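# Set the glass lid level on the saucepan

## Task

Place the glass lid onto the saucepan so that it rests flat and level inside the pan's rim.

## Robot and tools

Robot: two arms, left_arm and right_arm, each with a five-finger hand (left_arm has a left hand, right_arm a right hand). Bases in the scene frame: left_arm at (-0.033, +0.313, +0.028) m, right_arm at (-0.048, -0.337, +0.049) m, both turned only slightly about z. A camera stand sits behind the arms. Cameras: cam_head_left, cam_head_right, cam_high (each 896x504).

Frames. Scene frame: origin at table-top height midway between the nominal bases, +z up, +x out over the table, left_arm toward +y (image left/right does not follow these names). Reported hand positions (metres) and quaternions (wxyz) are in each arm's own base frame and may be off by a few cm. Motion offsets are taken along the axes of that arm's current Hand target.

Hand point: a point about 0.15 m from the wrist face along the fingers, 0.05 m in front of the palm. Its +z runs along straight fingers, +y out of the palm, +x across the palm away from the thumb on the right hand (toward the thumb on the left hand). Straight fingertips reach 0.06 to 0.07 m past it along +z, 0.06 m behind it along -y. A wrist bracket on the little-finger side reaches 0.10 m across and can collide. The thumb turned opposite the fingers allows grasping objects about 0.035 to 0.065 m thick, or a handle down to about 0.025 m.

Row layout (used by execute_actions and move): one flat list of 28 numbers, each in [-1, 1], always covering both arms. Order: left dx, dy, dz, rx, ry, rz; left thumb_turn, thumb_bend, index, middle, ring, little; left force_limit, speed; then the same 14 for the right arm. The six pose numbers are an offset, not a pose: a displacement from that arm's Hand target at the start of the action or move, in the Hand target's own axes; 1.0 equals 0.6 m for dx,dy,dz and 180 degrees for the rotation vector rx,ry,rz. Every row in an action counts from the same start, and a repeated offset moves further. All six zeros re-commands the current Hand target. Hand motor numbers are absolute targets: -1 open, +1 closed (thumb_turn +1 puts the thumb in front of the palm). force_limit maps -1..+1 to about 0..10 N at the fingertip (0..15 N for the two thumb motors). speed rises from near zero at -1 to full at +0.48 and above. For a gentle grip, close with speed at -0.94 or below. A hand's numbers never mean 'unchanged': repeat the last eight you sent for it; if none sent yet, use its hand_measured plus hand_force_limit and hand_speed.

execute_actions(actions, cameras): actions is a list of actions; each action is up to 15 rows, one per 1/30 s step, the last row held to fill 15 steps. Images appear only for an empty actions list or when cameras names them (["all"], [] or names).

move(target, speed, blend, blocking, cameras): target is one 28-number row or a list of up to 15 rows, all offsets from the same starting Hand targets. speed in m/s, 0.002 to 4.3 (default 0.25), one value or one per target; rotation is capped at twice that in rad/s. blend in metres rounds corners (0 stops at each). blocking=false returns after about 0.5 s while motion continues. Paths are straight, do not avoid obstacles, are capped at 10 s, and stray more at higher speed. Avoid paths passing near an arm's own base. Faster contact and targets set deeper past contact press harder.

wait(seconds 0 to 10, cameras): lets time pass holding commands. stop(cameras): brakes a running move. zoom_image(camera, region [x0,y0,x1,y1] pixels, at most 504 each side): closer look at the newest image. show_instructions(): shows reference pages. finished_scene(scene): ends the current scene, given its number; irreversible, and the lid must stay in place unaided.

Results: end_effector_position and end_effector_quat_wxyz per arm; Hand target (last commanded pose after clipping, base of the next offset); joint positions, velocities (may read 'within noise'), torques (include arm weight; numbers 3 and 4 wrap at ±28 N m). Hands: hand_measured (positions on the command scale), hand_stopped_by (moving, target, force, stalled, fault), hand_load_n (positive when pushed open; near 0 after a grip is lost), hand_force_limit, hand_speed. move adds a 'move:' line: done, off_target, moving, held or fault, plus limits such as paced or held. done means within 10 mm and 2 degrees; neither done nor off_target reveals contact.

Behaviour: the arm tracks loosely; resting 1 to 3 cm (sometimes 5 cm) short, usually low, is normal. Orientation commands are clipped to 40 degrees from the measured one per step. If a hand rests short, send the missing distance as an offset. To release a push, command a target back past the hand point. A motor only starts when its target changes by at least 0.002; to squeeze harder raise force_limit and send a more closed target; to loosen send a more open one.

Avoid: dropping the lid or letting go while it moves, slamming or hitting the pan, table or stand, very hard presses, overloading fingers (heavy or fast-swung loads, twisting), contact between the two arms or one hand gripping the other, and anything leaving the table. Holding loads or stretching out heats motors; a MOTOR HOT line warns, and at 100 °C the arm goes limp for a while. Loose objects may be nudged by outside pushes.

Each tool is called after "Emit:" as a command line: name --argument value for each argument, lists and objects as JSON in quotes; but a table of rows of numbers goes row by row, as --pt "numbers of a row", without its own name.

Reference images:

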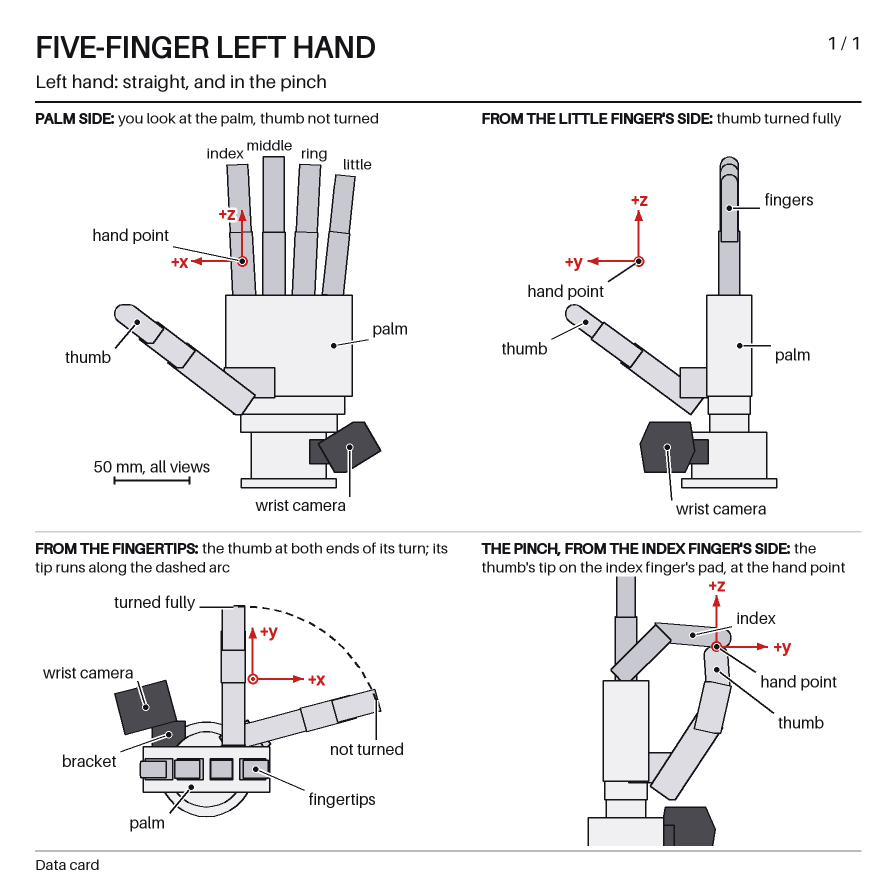

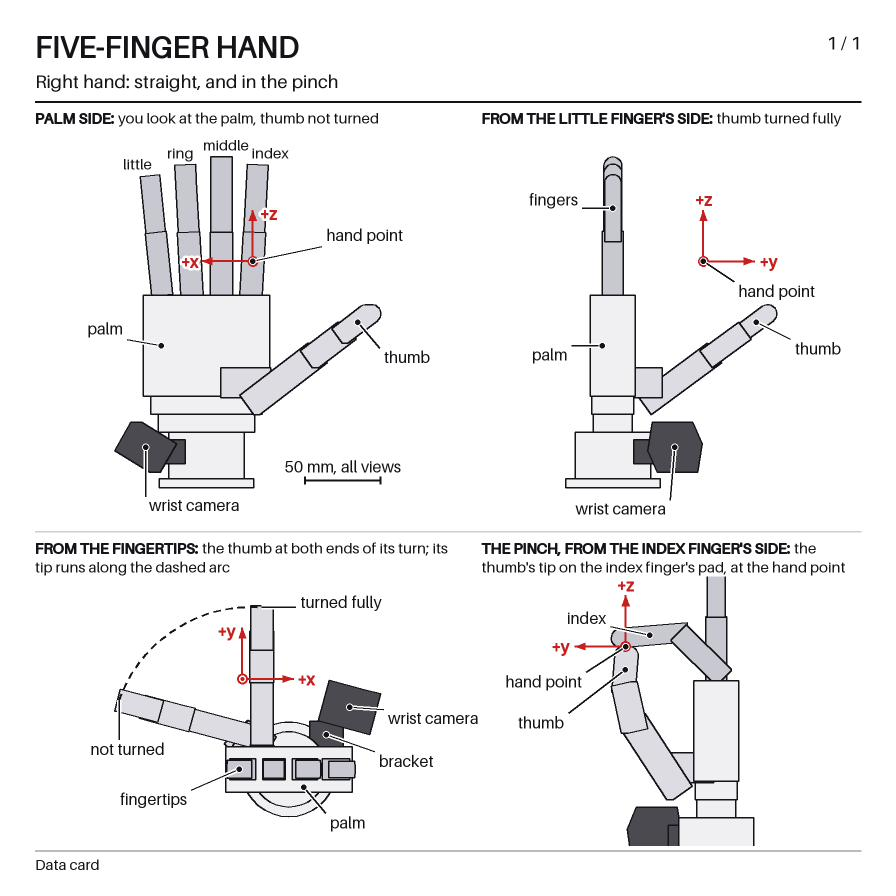

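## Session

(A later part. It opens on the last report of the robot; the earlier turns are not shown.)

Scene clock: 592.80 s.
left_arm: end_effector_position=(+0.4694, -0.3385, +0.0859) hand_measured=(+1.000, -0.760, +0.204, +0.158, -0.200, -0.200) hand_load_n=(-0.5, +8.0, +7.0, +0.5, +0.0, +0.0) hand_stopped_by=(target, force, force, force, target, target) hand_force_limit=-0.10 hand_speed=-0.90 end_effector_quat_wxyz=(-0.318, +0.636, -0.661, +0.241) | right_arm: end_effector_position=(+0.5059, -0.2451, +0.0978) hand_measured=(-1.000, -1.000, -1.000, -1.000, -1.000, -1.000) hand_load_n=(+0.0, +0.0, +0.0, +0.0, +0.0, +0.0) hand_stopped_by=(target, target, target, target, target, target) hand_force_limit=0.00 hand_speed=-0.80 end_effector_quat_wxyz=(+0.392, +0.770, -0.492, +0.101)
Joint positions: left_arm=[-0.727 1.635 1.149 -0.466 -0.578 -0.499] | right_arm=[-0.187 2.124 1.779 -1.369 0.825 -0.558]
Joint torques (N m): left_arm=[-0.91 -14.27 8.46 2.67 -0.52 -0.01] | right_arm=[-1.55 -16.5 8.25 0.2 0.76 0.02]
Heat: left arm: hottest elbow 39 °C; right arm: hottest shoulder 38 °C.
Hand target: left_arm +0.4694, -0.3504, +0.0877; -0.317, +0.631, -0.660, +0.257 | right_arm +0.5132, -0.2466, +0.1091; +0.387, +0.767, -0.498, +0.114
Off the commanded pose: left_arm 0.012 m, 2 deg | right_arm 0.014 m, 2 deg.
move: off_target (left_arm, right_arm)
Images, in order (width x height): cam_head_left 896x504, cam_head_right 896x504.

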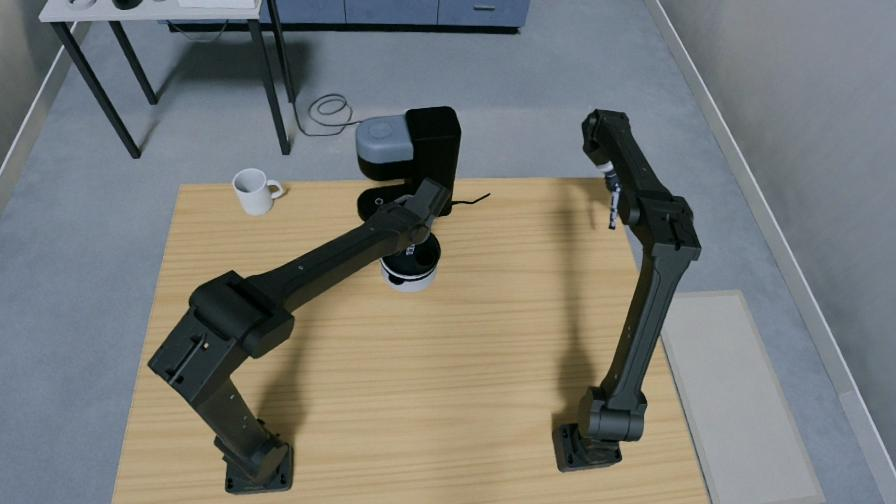

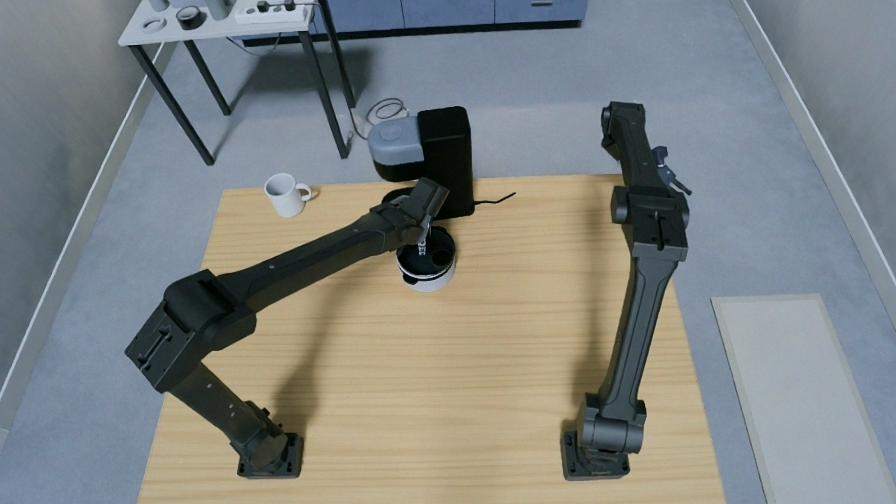

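Emit:
move --target '[-0.0083,0.0263,-0.003,0,0,0,1,0.1,0.8,0.8,-0.2,-0.2,-0.1,-0.9,0,0,0,0,0,0,-1,-1,-1,-1,-1,-1,0,-0.8]' --speed 0.04 --cameras '["cam_head_left","cam_head_right"]'

Emit:
zoom_image --camera "cam_head_left" --region '[370, 210, 450, 290]'

Emit:
zoom_image --camera "cam_head_right" --region '[385, 210, 465, 290]'

Scene clock: 600.23 s.
left_arm: end_effector_position=(+0.4675, -0.3366, +0.0822) hand_measured=(+1.000, -0.760, +0.204, +0.158, -0.200, -0.200) hand_load_n=(-1.0, +7.0, +7.0, +0.0, +0.0, +0.0) hand_stopped_by=(target, force, force, force, target, target) hand_force_limit=-0.10 hand_speed=-0.90 end_effector_quat_wxyz=(-0.321, +0.636, -0.655, +0.252) | right_arm: end_effector_position=(+0.5059, -0.2451, +0.0978) hand_measured=(-1.000, -1.000, -1.000, -1.000, -1.000, -1.000) hand_load_n=(+0.0, +0.0, +0.0, +0.0, +0.0, +0.0) hand_stopped_by=(target, target, target, target, target, target) hand_force_limit=0.00 hand_speed=-0.80 end_effector_quat_wxyz=(+0.392, +0.770, -0.492, +0.101)
Joint positions: left_arm=[-0.729 1.624 1.114 -0.417 -0.584 -0.498] | right_arm=[-0.187 2.124 1.779 -1.369 0.825 -0.558]
Joint torques (N m): left_arm=[-1.08 -14.8 6.95 1.85 -0.34 -0.1] | right_arm=[-1.32 -16.67 8.35 0.16 0.77 0]
Heat: left arm: hottest elbow 38 °C; right arm: hottest shoulder 39 °C.
Hand target: left_arm +0.4574, -0.3445, +0.0775; -0.317, +0.631, -0.660, +0.257 | right_arm +0.5132, -0.2466, +0.1091; +0.387, +0.767, -0.498, +0.114
Off the commanded pose: left_arm 0.013 m, 1 deg | right_arm 0.014 m, 2 deg.
move: off_target (left_arm, right_arm)
Images, in order (width x height): cam_head_left 896x504, cam_head_right 896x504.

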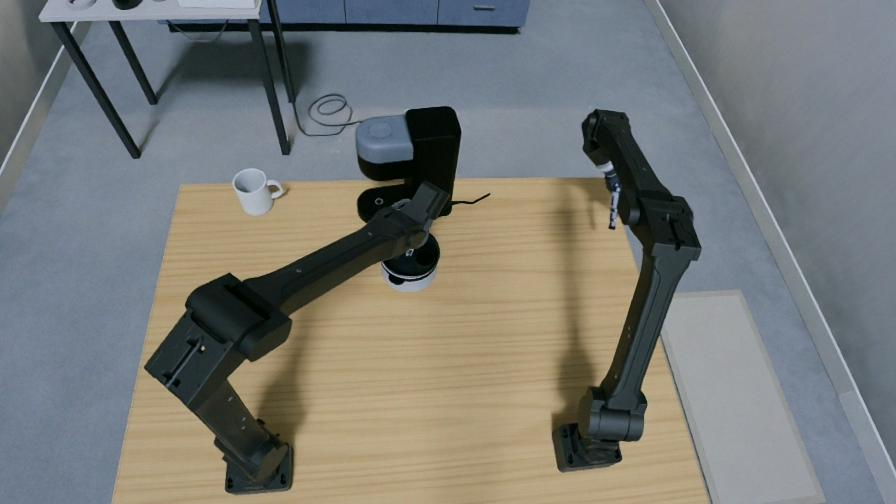

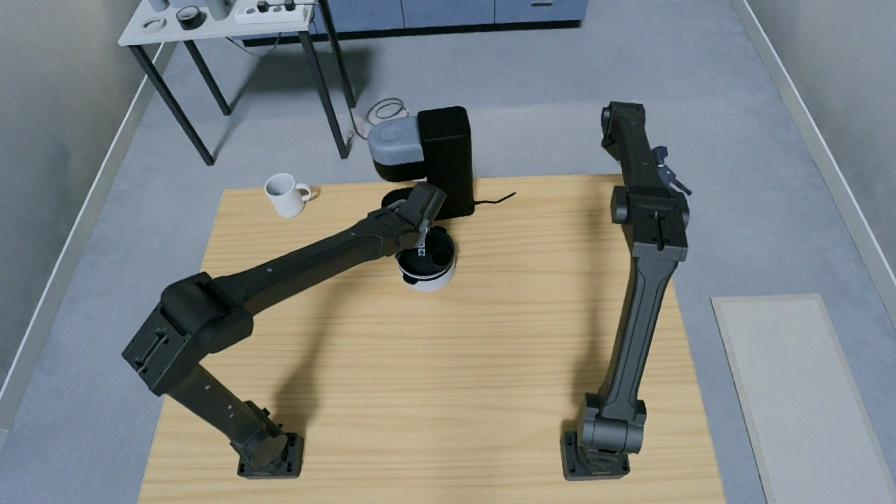

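Scaled by 6.300.

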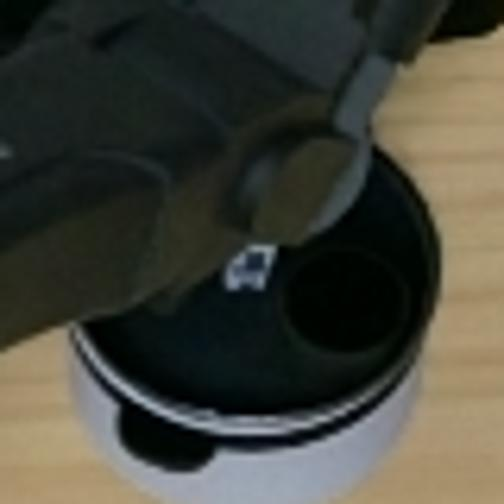

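Scaled by 6.300.

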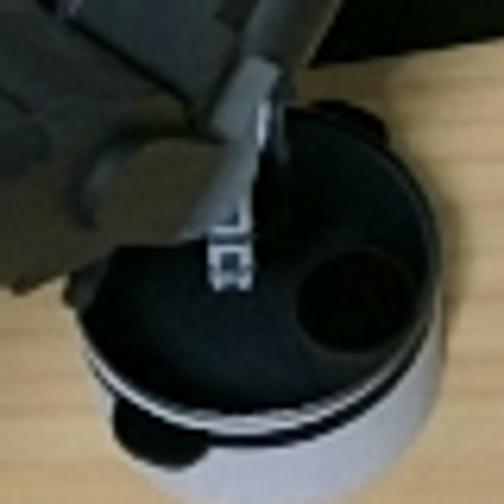

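Emit:
move --target '[-0.0071,0.0243,-0.0053,0,0,0,1,0.1,0.8,0.8,-0.2,-0.2,-0.1,-0.9,0,0,0,0,0,0,-1,-1,-1,-1,-1,-1,0,-0.8]' --speed 0.04 --cameras '["cam_head_left","cam_head_right"]'

Emit:
zoom_image --camera "cam_head_left" --region '[370, 210, 450, 290]'

Emit:
zoom_image --camera "cam_head_right" --region '[385, 210, 465, 290]'

Scene clock: 608.77 s.
left_arm: end_effector_position=(+0.4621, -0.3355, +0.0817) hand_measured=(+1.000, -0.760, +0.204, +0.158, -0.200, -0.200) hand_load_n=(-0.5, +6.5, +8.0, +0.0, +0.0, +0.0) hand_stopped_by=(target, force, force, force, target, target) hand_force_limit=-0.10 hand_speed=-0.90 end_effector_quat_wxyz=(-0.322, +0.639, -0.647, +0.264) | right_arm: end_effector_position=(+0.5059, -0.2451, +0.0978) hand_measured=(-1.000, -1.000, -1.000, -1.000, -1.000, -1.000) hand_load_n=(+0.0, +0.0, +0.0, +0.0, +0.0, +0.0) hand_stopped_by=(target, target, target, target, target, target) hand_force_limit=0.00 hand_speed=-0.80 end_effector_quat_wxyz=(+0.392, +0.770, -0.492, +0.101)
Joint positions: left_arm=[-0.735 1.604 1.077 -0.377 -0.591 -0.512] | right_arm=[-0.187 2.124 1.779 -1.369 0.825 -0.558]
Joint torques (N m): left_arm=[-1.85 -14.45 6.26 1.28 -0.3 -0.06] | right_arm=[-1.49 -16.56 8.28 0.02 0.76 0.01]
Heat: left arm: hottest elbow 37 °C; right arm: hottest shoulder 39 °C.
Hand target: left_arm +0.4455, -0.3394, +0.0694; -0.317, +0.631, -0.660, +0.257 | right_arm +0.5132, -0.2466, +0.1091; +0.387, +0.767, -0.498, +0.114
Off the commanded pose: left_arm 0.021 m, 2 deg | right_arm 0.014 m, 2 deg.
move: off_target (left_arm, right_arm)
Images, in order (width x height): cam_head_left 896x504, cam_head_right 896x504.

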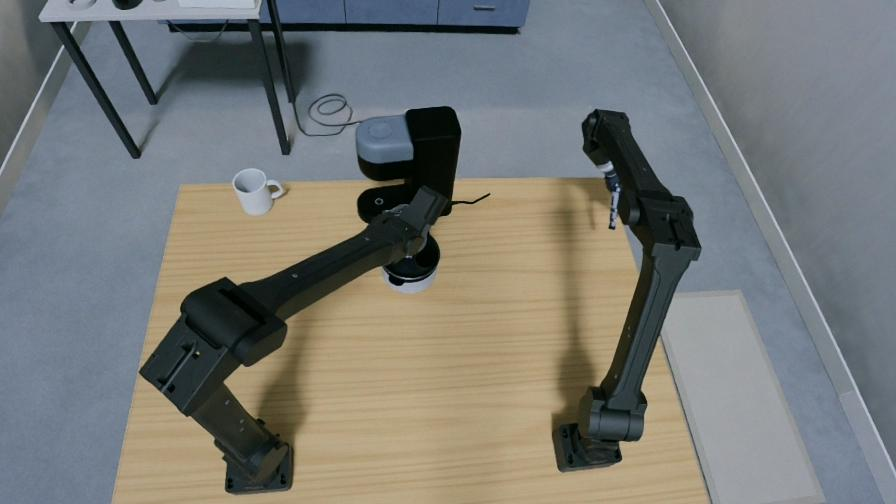

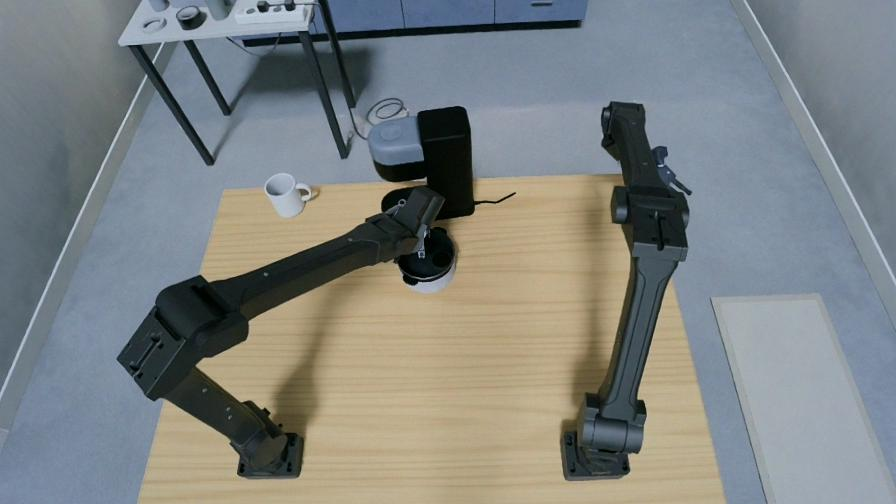

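Scaled by 6.300.

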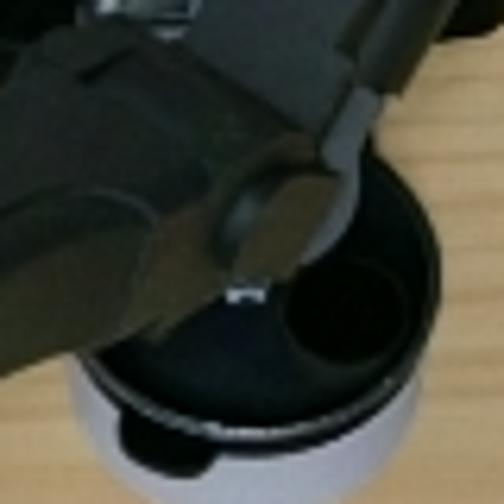

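Scaled by 6.300.

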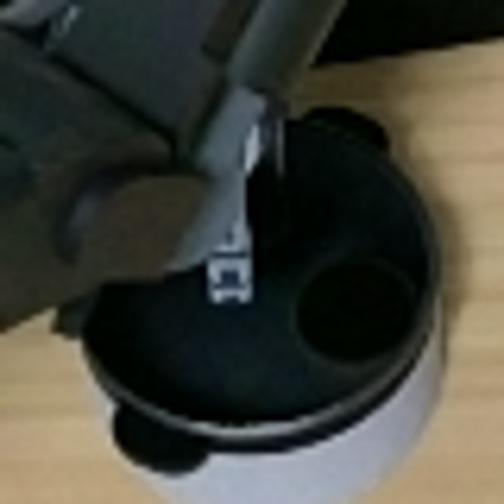

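Emit:
move --target '[0.0019,0.0178,0.0100,0,0,0,1,0.1,0.8,0.8,-0.2,-0.2,-0.1,-0.9,0,0,0,0,0,0,-1,-1,-1,-1,-1,-1,0,-0.8]' --speed 0.04 --cameras '["cam_head_left","cam_head_right"]'

Emit:
zoom_image --camera "cam_head_left" --region '[370, 210, 450, 290]'

Emit:
zoom_image --camera "cam_head_right" --region '[385, 210, 465, 290]'

Scene clock: 618.43 s.
left_arm: end_effector_position=(+0.4600, -0.3358, +0.0807) hand_measured=(+1.000, -0.760, +0.204, +0.158, -0.200, -0.200) hand_load_n=(-1.0, +7.5, +6.0, +0.0, +0.0, +0.0) hand_stopped_by=(target, force, force, force, target, target) hand_force_limit=-0.10 hand_speed=-0.90 end_effector_quat_wxyz=(-0.324, +0.637, -0.644, +0.271) | right_arm: end_effector_position=(+0.5059, -0.2451, +0.0978) hand_measured=(-1.000, -1.000, -1.000, -1.000, -1.000, -1.000) hand_load_n=(+0.0, +0.0, +0.0, +0.0, +0.0, +0.0) hand_stopped_by=(target, target, target, target, target, target) hand_force_limit=0.00 hand_speed=-0.80 end_effector_quat_wxyz=(+0.392, +0.770, -0.492, +0.101)
Joint positions: left_arm=[-0.74 1.597 1.059 -0.352 -0.597 -0.512] | right_arm=[-0.187 2.124 1.779 -1.369 0.825 -0.558]
Joint torques (N m): left_arm=[-1.79 -12.4 5.96 1.4 -0.19 -0.06] | right_arm=[-1.32 -16.73 8.28 0.05 0.79 0.03]
Heat: left arm: hottest elbow 36 °C; right arm: hottest shoulder 39 °C.
Hand target: left_arm +0.4428, -0.3394, +0.0575; -0.317, +0.631, -0.660, +0.257 | right_arm +0.5132, -0.2466, +0.1091; +0.387, +0.767, -0.498, +0.114
Off the commanded pose: left_arm 0.029 m, 3 deg | right_arm 0.014 m, 2 deg.
move: off_target (left_arm, right_arm)
Images, in order (width x height): cam_head_left 896x504, cam_head_right 896x504.

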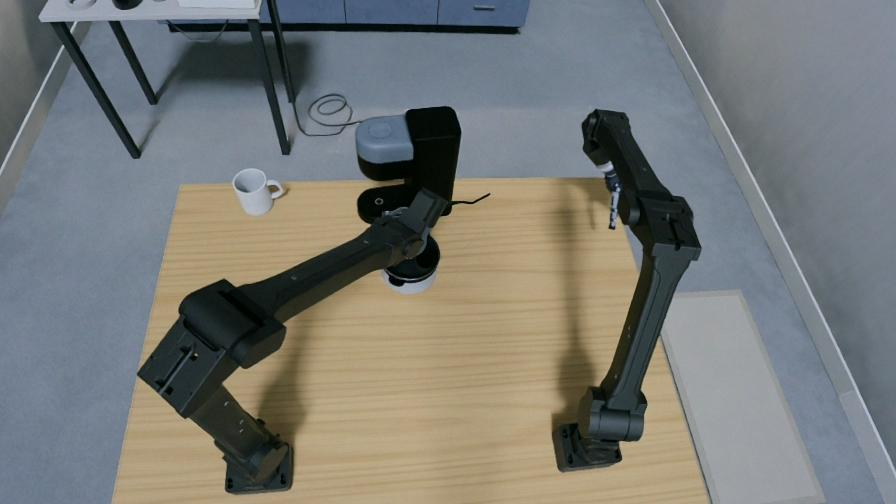

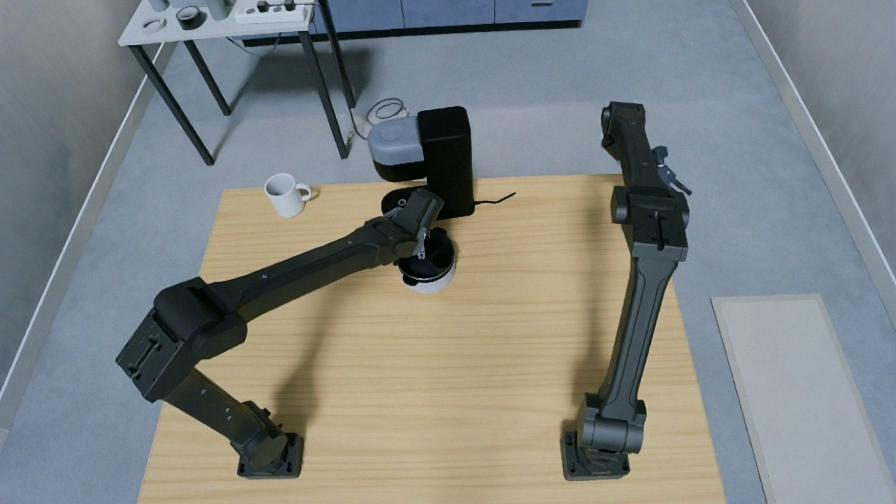

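Scaled by 6.300.

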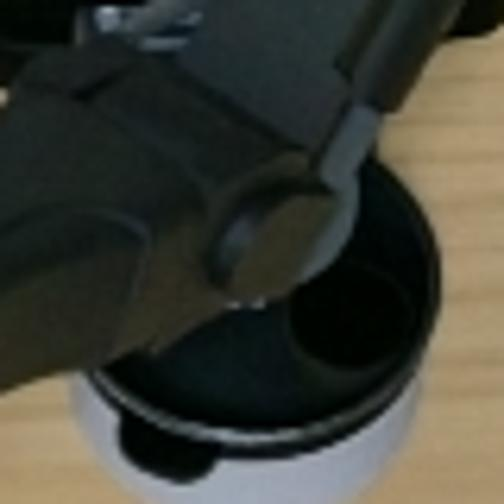

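Scaled by 6.300.

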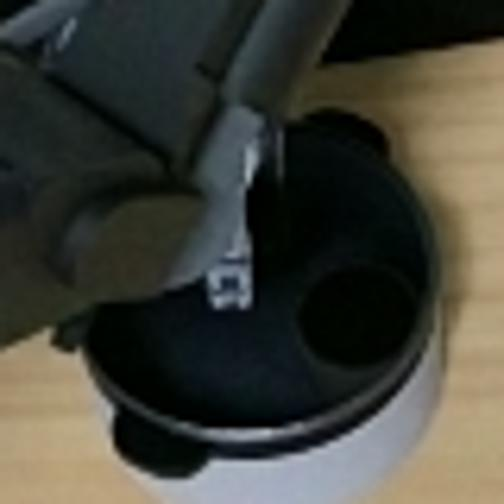

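Emit:
move --pt "-0.0099 -0.0487 -0.0059 0 0 0 1 0.1 0.8 0.8 -0.2 -0.2 -0.1 -0.9 0 0 0 0 0 0 -1 -1 -1 -1 -1 -1 0 -0.8" --pt "-0.0099 -0.0487 -0.0059 0 0 0 1 -1 -0.35 -0.35 -0.35 -0.35 -0.1 -0.8 0 0 0 0 0 0 -1 -1 -1 -1 -1 -1 0 -0.8" --speed 0.05 --cameras '["cam_head_left","cam_head_right"]'

Emit:
zoom_image --camera "cam_head_left" --region '[370, 210, 450, 290]'

Emit:
zoom_image --camera "cam_head_right" --region '[385, 210, 465, 290]'

Scene clock: 628.40 s.
left_arm: end_effector_position=(+0.4527, -0.3358, +0.0835) hand_measured=(+1.000, -1.000, -0.350, -0.350, -0.350, -0.350) hand_load_n=(+0.0, +0.0, -0.5, -0.5, +0.0, +0.0) hand_stopped_by=(target, target, target, target, target, target) hand_force_limit=-0.10 hand_speed=-0.80 end_effector_quat_wxyz=(-0.316, +0.631, -0.657, +0.264) | right_arm: end_effector_position=(+0.5059, -0.2451, +0.0978) hand_measured=(-1.000, -1.000, -1.000, -1.000, -1.000, -1.000) hand_load_n=(+0.0, +0.0, +0.0, +0.0, +0.0, +0.0) hand_stopped_by=(target, target, target, target, target, target) hand_force_limit=0.00 hand_speed=-0.80 end_effector_quat_wxyz=(+0.392, +0.770, -0.492, +0.101)
Joint positions: left_arm=[-0.742 1.584 1.061 -0.383 -0.576 -0.499] | right_arm=[-0.187 2.124 1.779 -1.369 0.825 -0.558]
Joint torques (N m): left_arm=[1.26 -12.45 10.88 0.79 -0.29 0.1] | right_arm=[-1.38 -16.38 8.21 0.24 0.73 0.03]
Heat: left arm: hottest elbow 35 °C; right arm: hottest shoulder 39 °C.
Hand target: left_arm +0.4598, -0.3358, +0.0819; -0.317, +0.631, -0.660, +0.257 | right_arm +0.5132, -0.2466, +0.1091; +0.387, +0.767, -0.498, +0.114
Off the commanded pose: left_arm 0.007 m, 1 deg | right_arm 0.014 m, 2 deg.
move: off_target (right_arm)
Images, in order (width x height): cam_head_left 896x504, cam_head_right 896x504.

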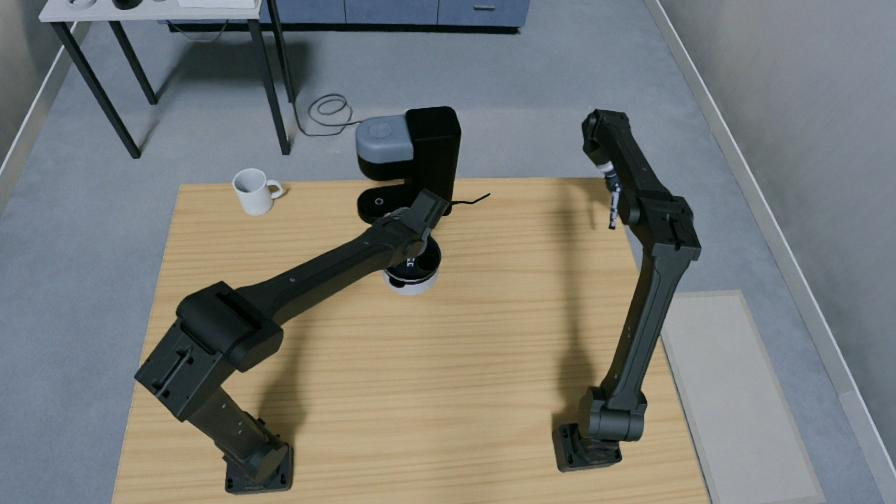

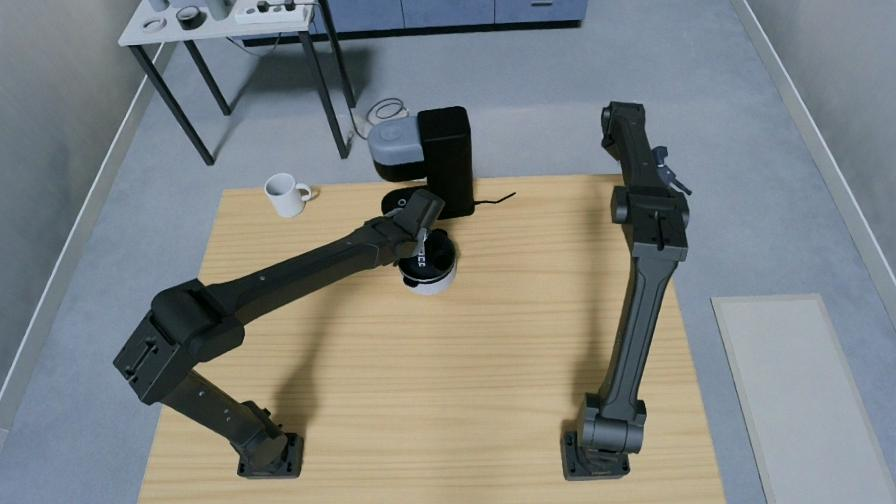

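Scaled by 6.300.

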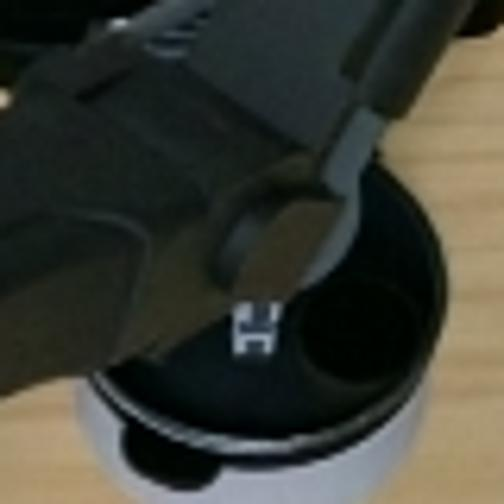

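Scaled by 6.300.

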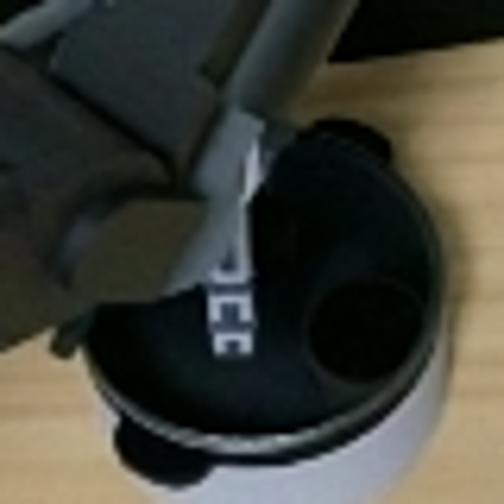

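Emit:
move --pt "0 0 0 0 0 0 1 -1 -1 -1 -1 -1 -0.1 -0.6 0 0 0 0 0 0 -1 -1 -1 -1 -1 -1 0 -0.8" --pt "-0.0157 -0.1232 -0.1113 0 0 0 1 -1 -1 -1 -1 -1 -0.1 -0.6 0 0 0 0 0 0 -1 -1 -1 -1 -1 -1 0 -0.8" --speed 0.08 --cameras '["all"]'

Emit:
zoom_image --camera "cam_head_left" --region '[370, 210, 450, 290]'

Emit:
zoom_image --camera "cam_head_right" --region '[385, 210, 465, 290]'

Scene clock: 640.13 s.
left_arm: end_effector_position=(+0.4419, -0.3263, +0.1463) hand_measured=(+1.000, -1.000, -1.000, -1.000, -1.000, -1.000) hand_load_n=(+0.5, -0.5, +0.0, +0.0, +0.0, +0.0) hand_stopped_by=(target, target, target, target, target, target) hand_force_limit=-0.10 hand_speed=-0.60 end_effector_quat_wxyz=(-0.313, +0.630, -0.672, +0.231) | right_arm: end_effector_position=(+0.5059, -0.2451, +0.0978) hand_measured=(-1.000, -1.000, -1.000, -1.000, -1.000, -1.000) hand_load_n=(+0.0, +0.0, +0.0, +0.0, +0.0, +0.0) hand_stopped_by=(target, target, target, target, target, target) hand_force_limit=0.00 hand_speed=-0.80 end_effector_quat_wxyz=(+0.392, +0.770, -0.492, +0.101)
Joint positions: left_arm=[-0.742 1.512 1.184 -0.652 -0.574 -0.498] | right_arm=[-0.187 2.124 1.779 -1.369 0.825 -0.558]
Joint torques (N m): left_arm=[1.03 -15.03 15.05 0.59 -0.41 0.06] | right_arm=[-1.73 -16.38 8.29 0.1 0.78 0.03]
Heat: left arm: hottest elbow 37 °C; right arm: hottest shoulder 39 °C.
Hand target: left_arm +0.4597, -0.3358, +0.1821; -0.317, +0.631, -0.660, +0.257 | right_arm +0.5132, -0.2466, +0.1091; +0.387, +0.767, -0.498, +0.114
Off the commanded pose: left_arm 0.041 m, 3 deg | right_arm 0.014 m, 2 deg.
move: off_target (left_arm, right_arm)

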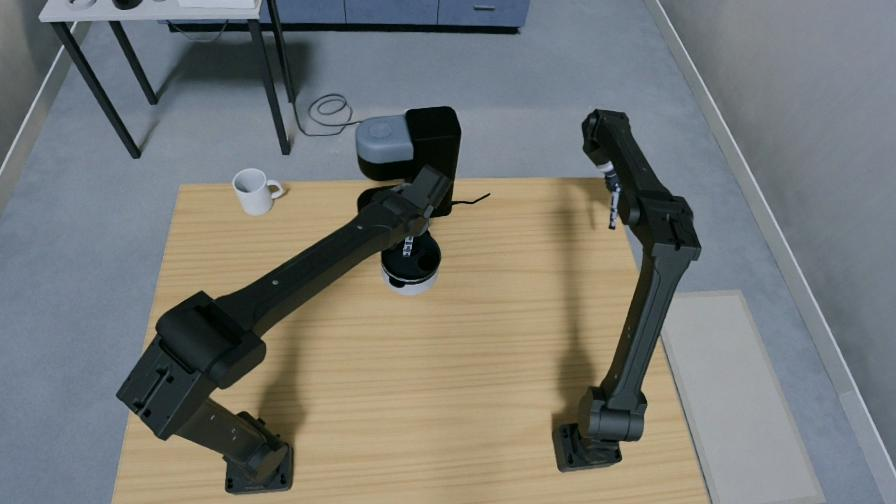

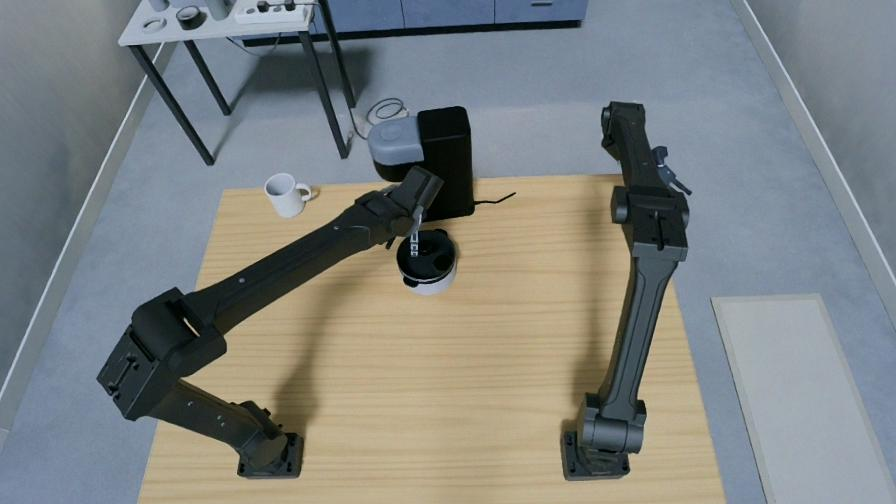

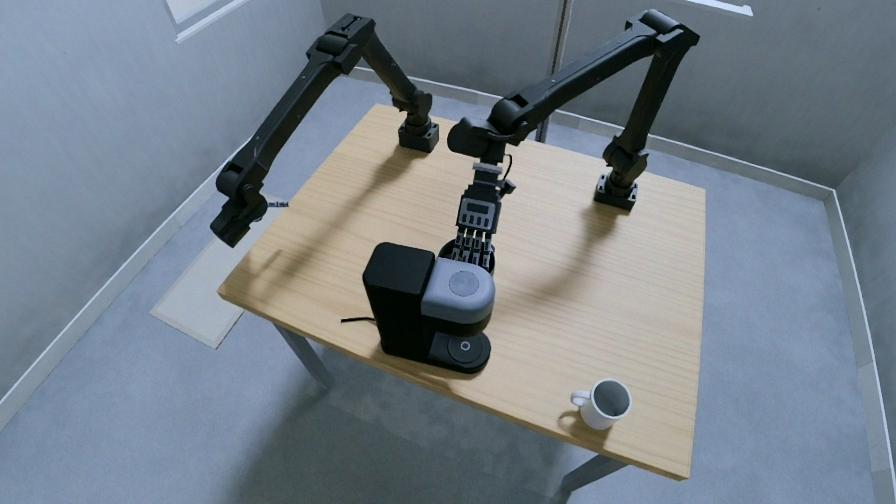

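Scaled by 6.300.

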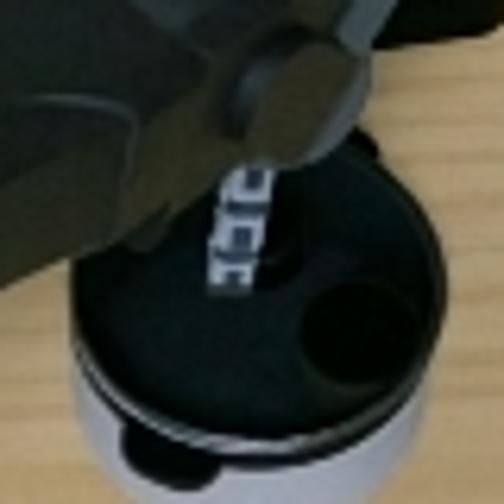

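Scaled by 6.300.

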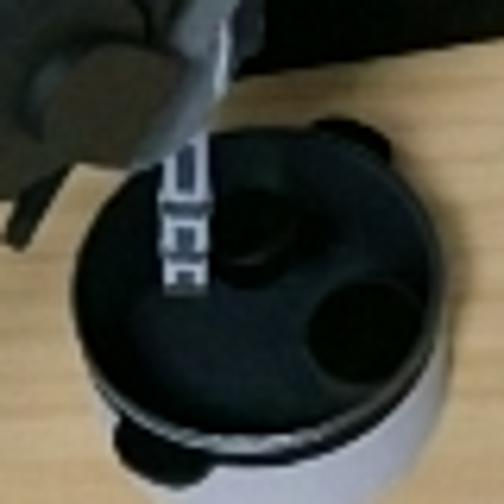

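Emit:
move --pt "-0.0094 -0.0739 -0.0668 0 0 0 1 -1 -1 -1 -1 -1 -0.1 -0.6 0 0 0 0 0 0 -1 -1 -1 -1 -1 -1 0 -0.8" --pt "-0.34 0.06 -0.17 0 0 0 1 -1 -1 -1 -1 -1 -0.1 -0.6 0 0 0 0 0 0 -1 -1 -1 -1 -1 -1 0 -0.8" --speed 0.25 --blend 0.02 --cameras '["all"]'

Emit:
zoom_image --camera "cam_head_left" --region '[370, 210, 450, 300]'

Emit:
zoom_image --camera "cam_head_right" --region '[385, 210, 465, 300]'

Emit:
zoom_image --camera "cam_high" --region '[425, 205, 525, 285]'

Scene clock: 648.73 s.
left_arm: end_effector_position=(+0.3631, -0.1444, +0.2484) hand_measured=(+1.000, -1.000, -1.000, -1.000, -1.000, -1.000) hand_load_n=(+0.0, +0.0, +0.0, +0.0, +0.0, +0.0) hand_stopped_by=(target, target, target, target, target, target) hand_force_limit=-0.10 hand_speed=-0.60 end_effector_quat_wxyz=(-0.317, +0.629, -0.658, +0.268) | right_arm: end_effector_position=(+0.5059, -0.2451, +0.0978) hand_measured=(-1.000, -1.000, -1.000, -1.000, -1.000, -1.000) hand_load_n=(+0.0, +0.0, +0.0, +0.0, +0.0, +0.0) hand_stopped_by=(target, target, target, target, target, target) hand_force_limit=0.00 hand_speed=-0.80 end_effector_quat_wxyz=(+0.392, +0.770, -0.492, +0.101)
Joint positions: left_arm=[-0.457 0.935 0.935 -0.785 -0.383 -0.251] | right_arm=[-0.187 2.124 1.779 -1.369 0.825 -0.558]
Joint torques (N m): left_arm=[1.61 -4.95 9.06 0.98 -0.21 0.07] | right_arm=[-1.26 -16.09 8.24 0.01 0.76 0]
Heat: left arm: hottest elbow 39 °C; right arm: hottest shoulder 39 °C.
Hand target: left_arm +0.3604, -0.1363, +0.2425; -0.317, +0.631, -0.660, +0.257 | right_arm +0.5132, -0.2466, +0.1091; +0.387, +0.767, -0.498, +0.114
Off the commanded pose: left_arm 0.010 m, 1 deg | right_arm 0.014 m, 2 deg.
move: off_target (right_arm)

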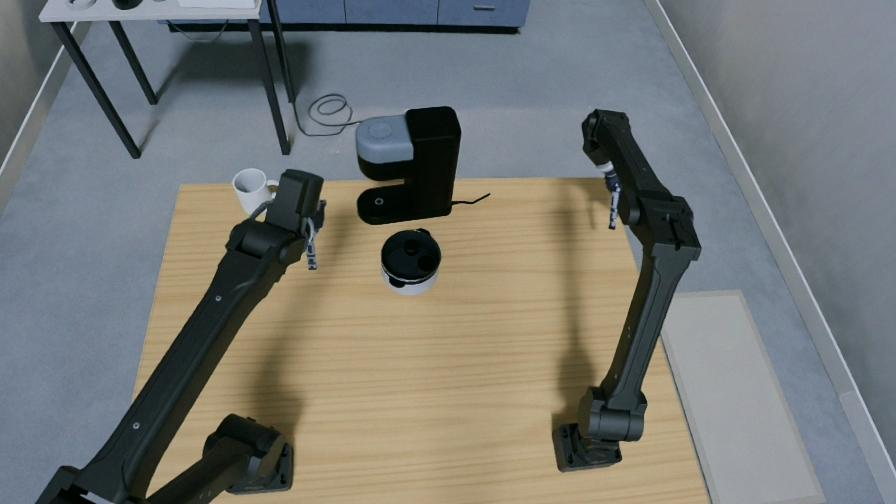

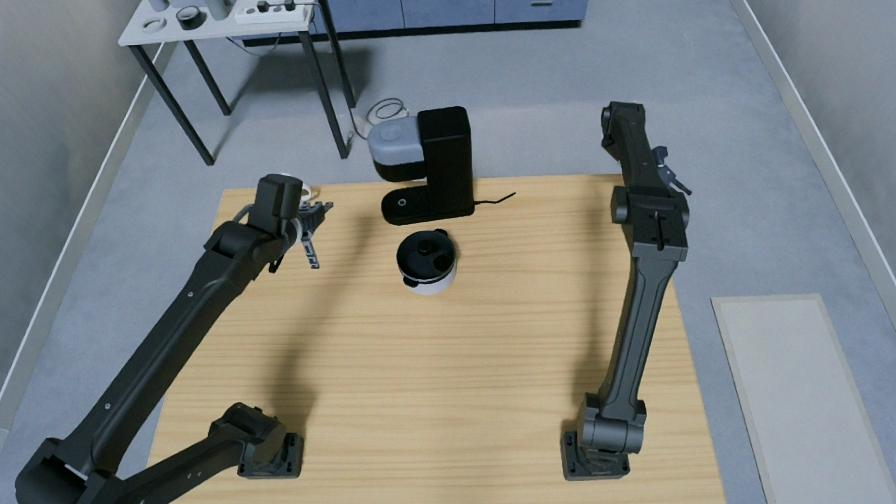

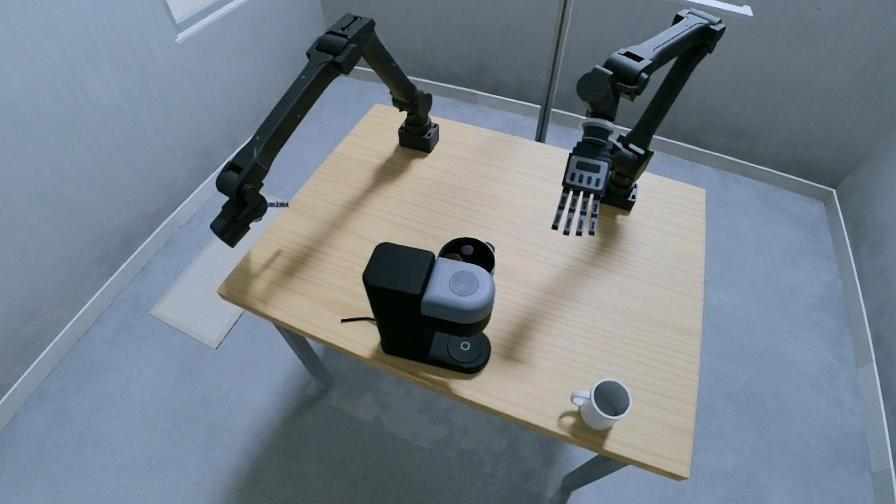

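Scaled by 5.600.

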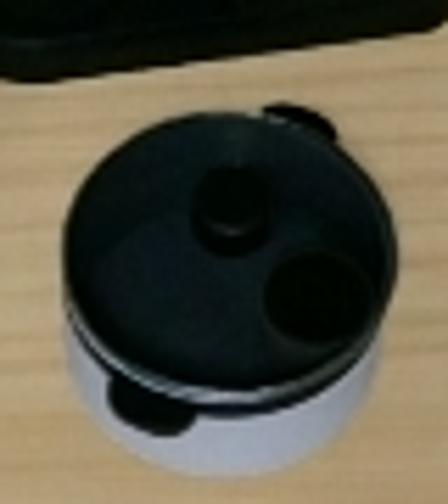

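Scaled by 5.600.

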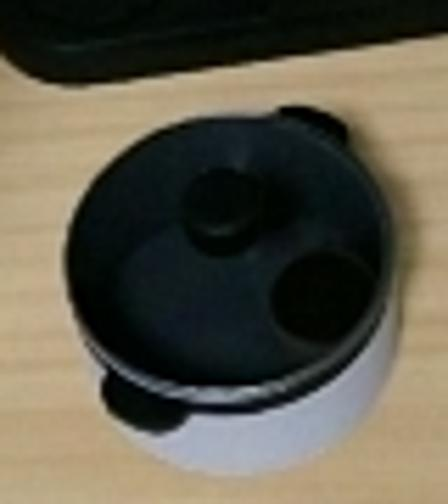

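Scaled by 5.040.

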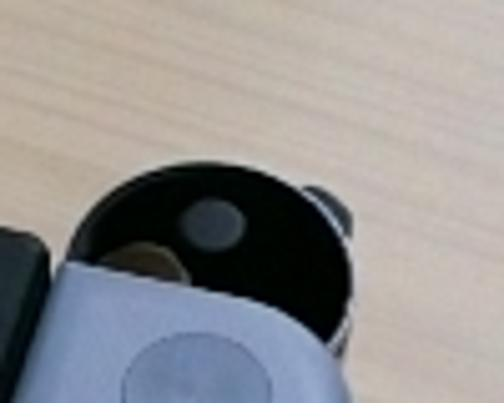

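Emit:
finished_scene --scene 1

The scene is finished: the task was done.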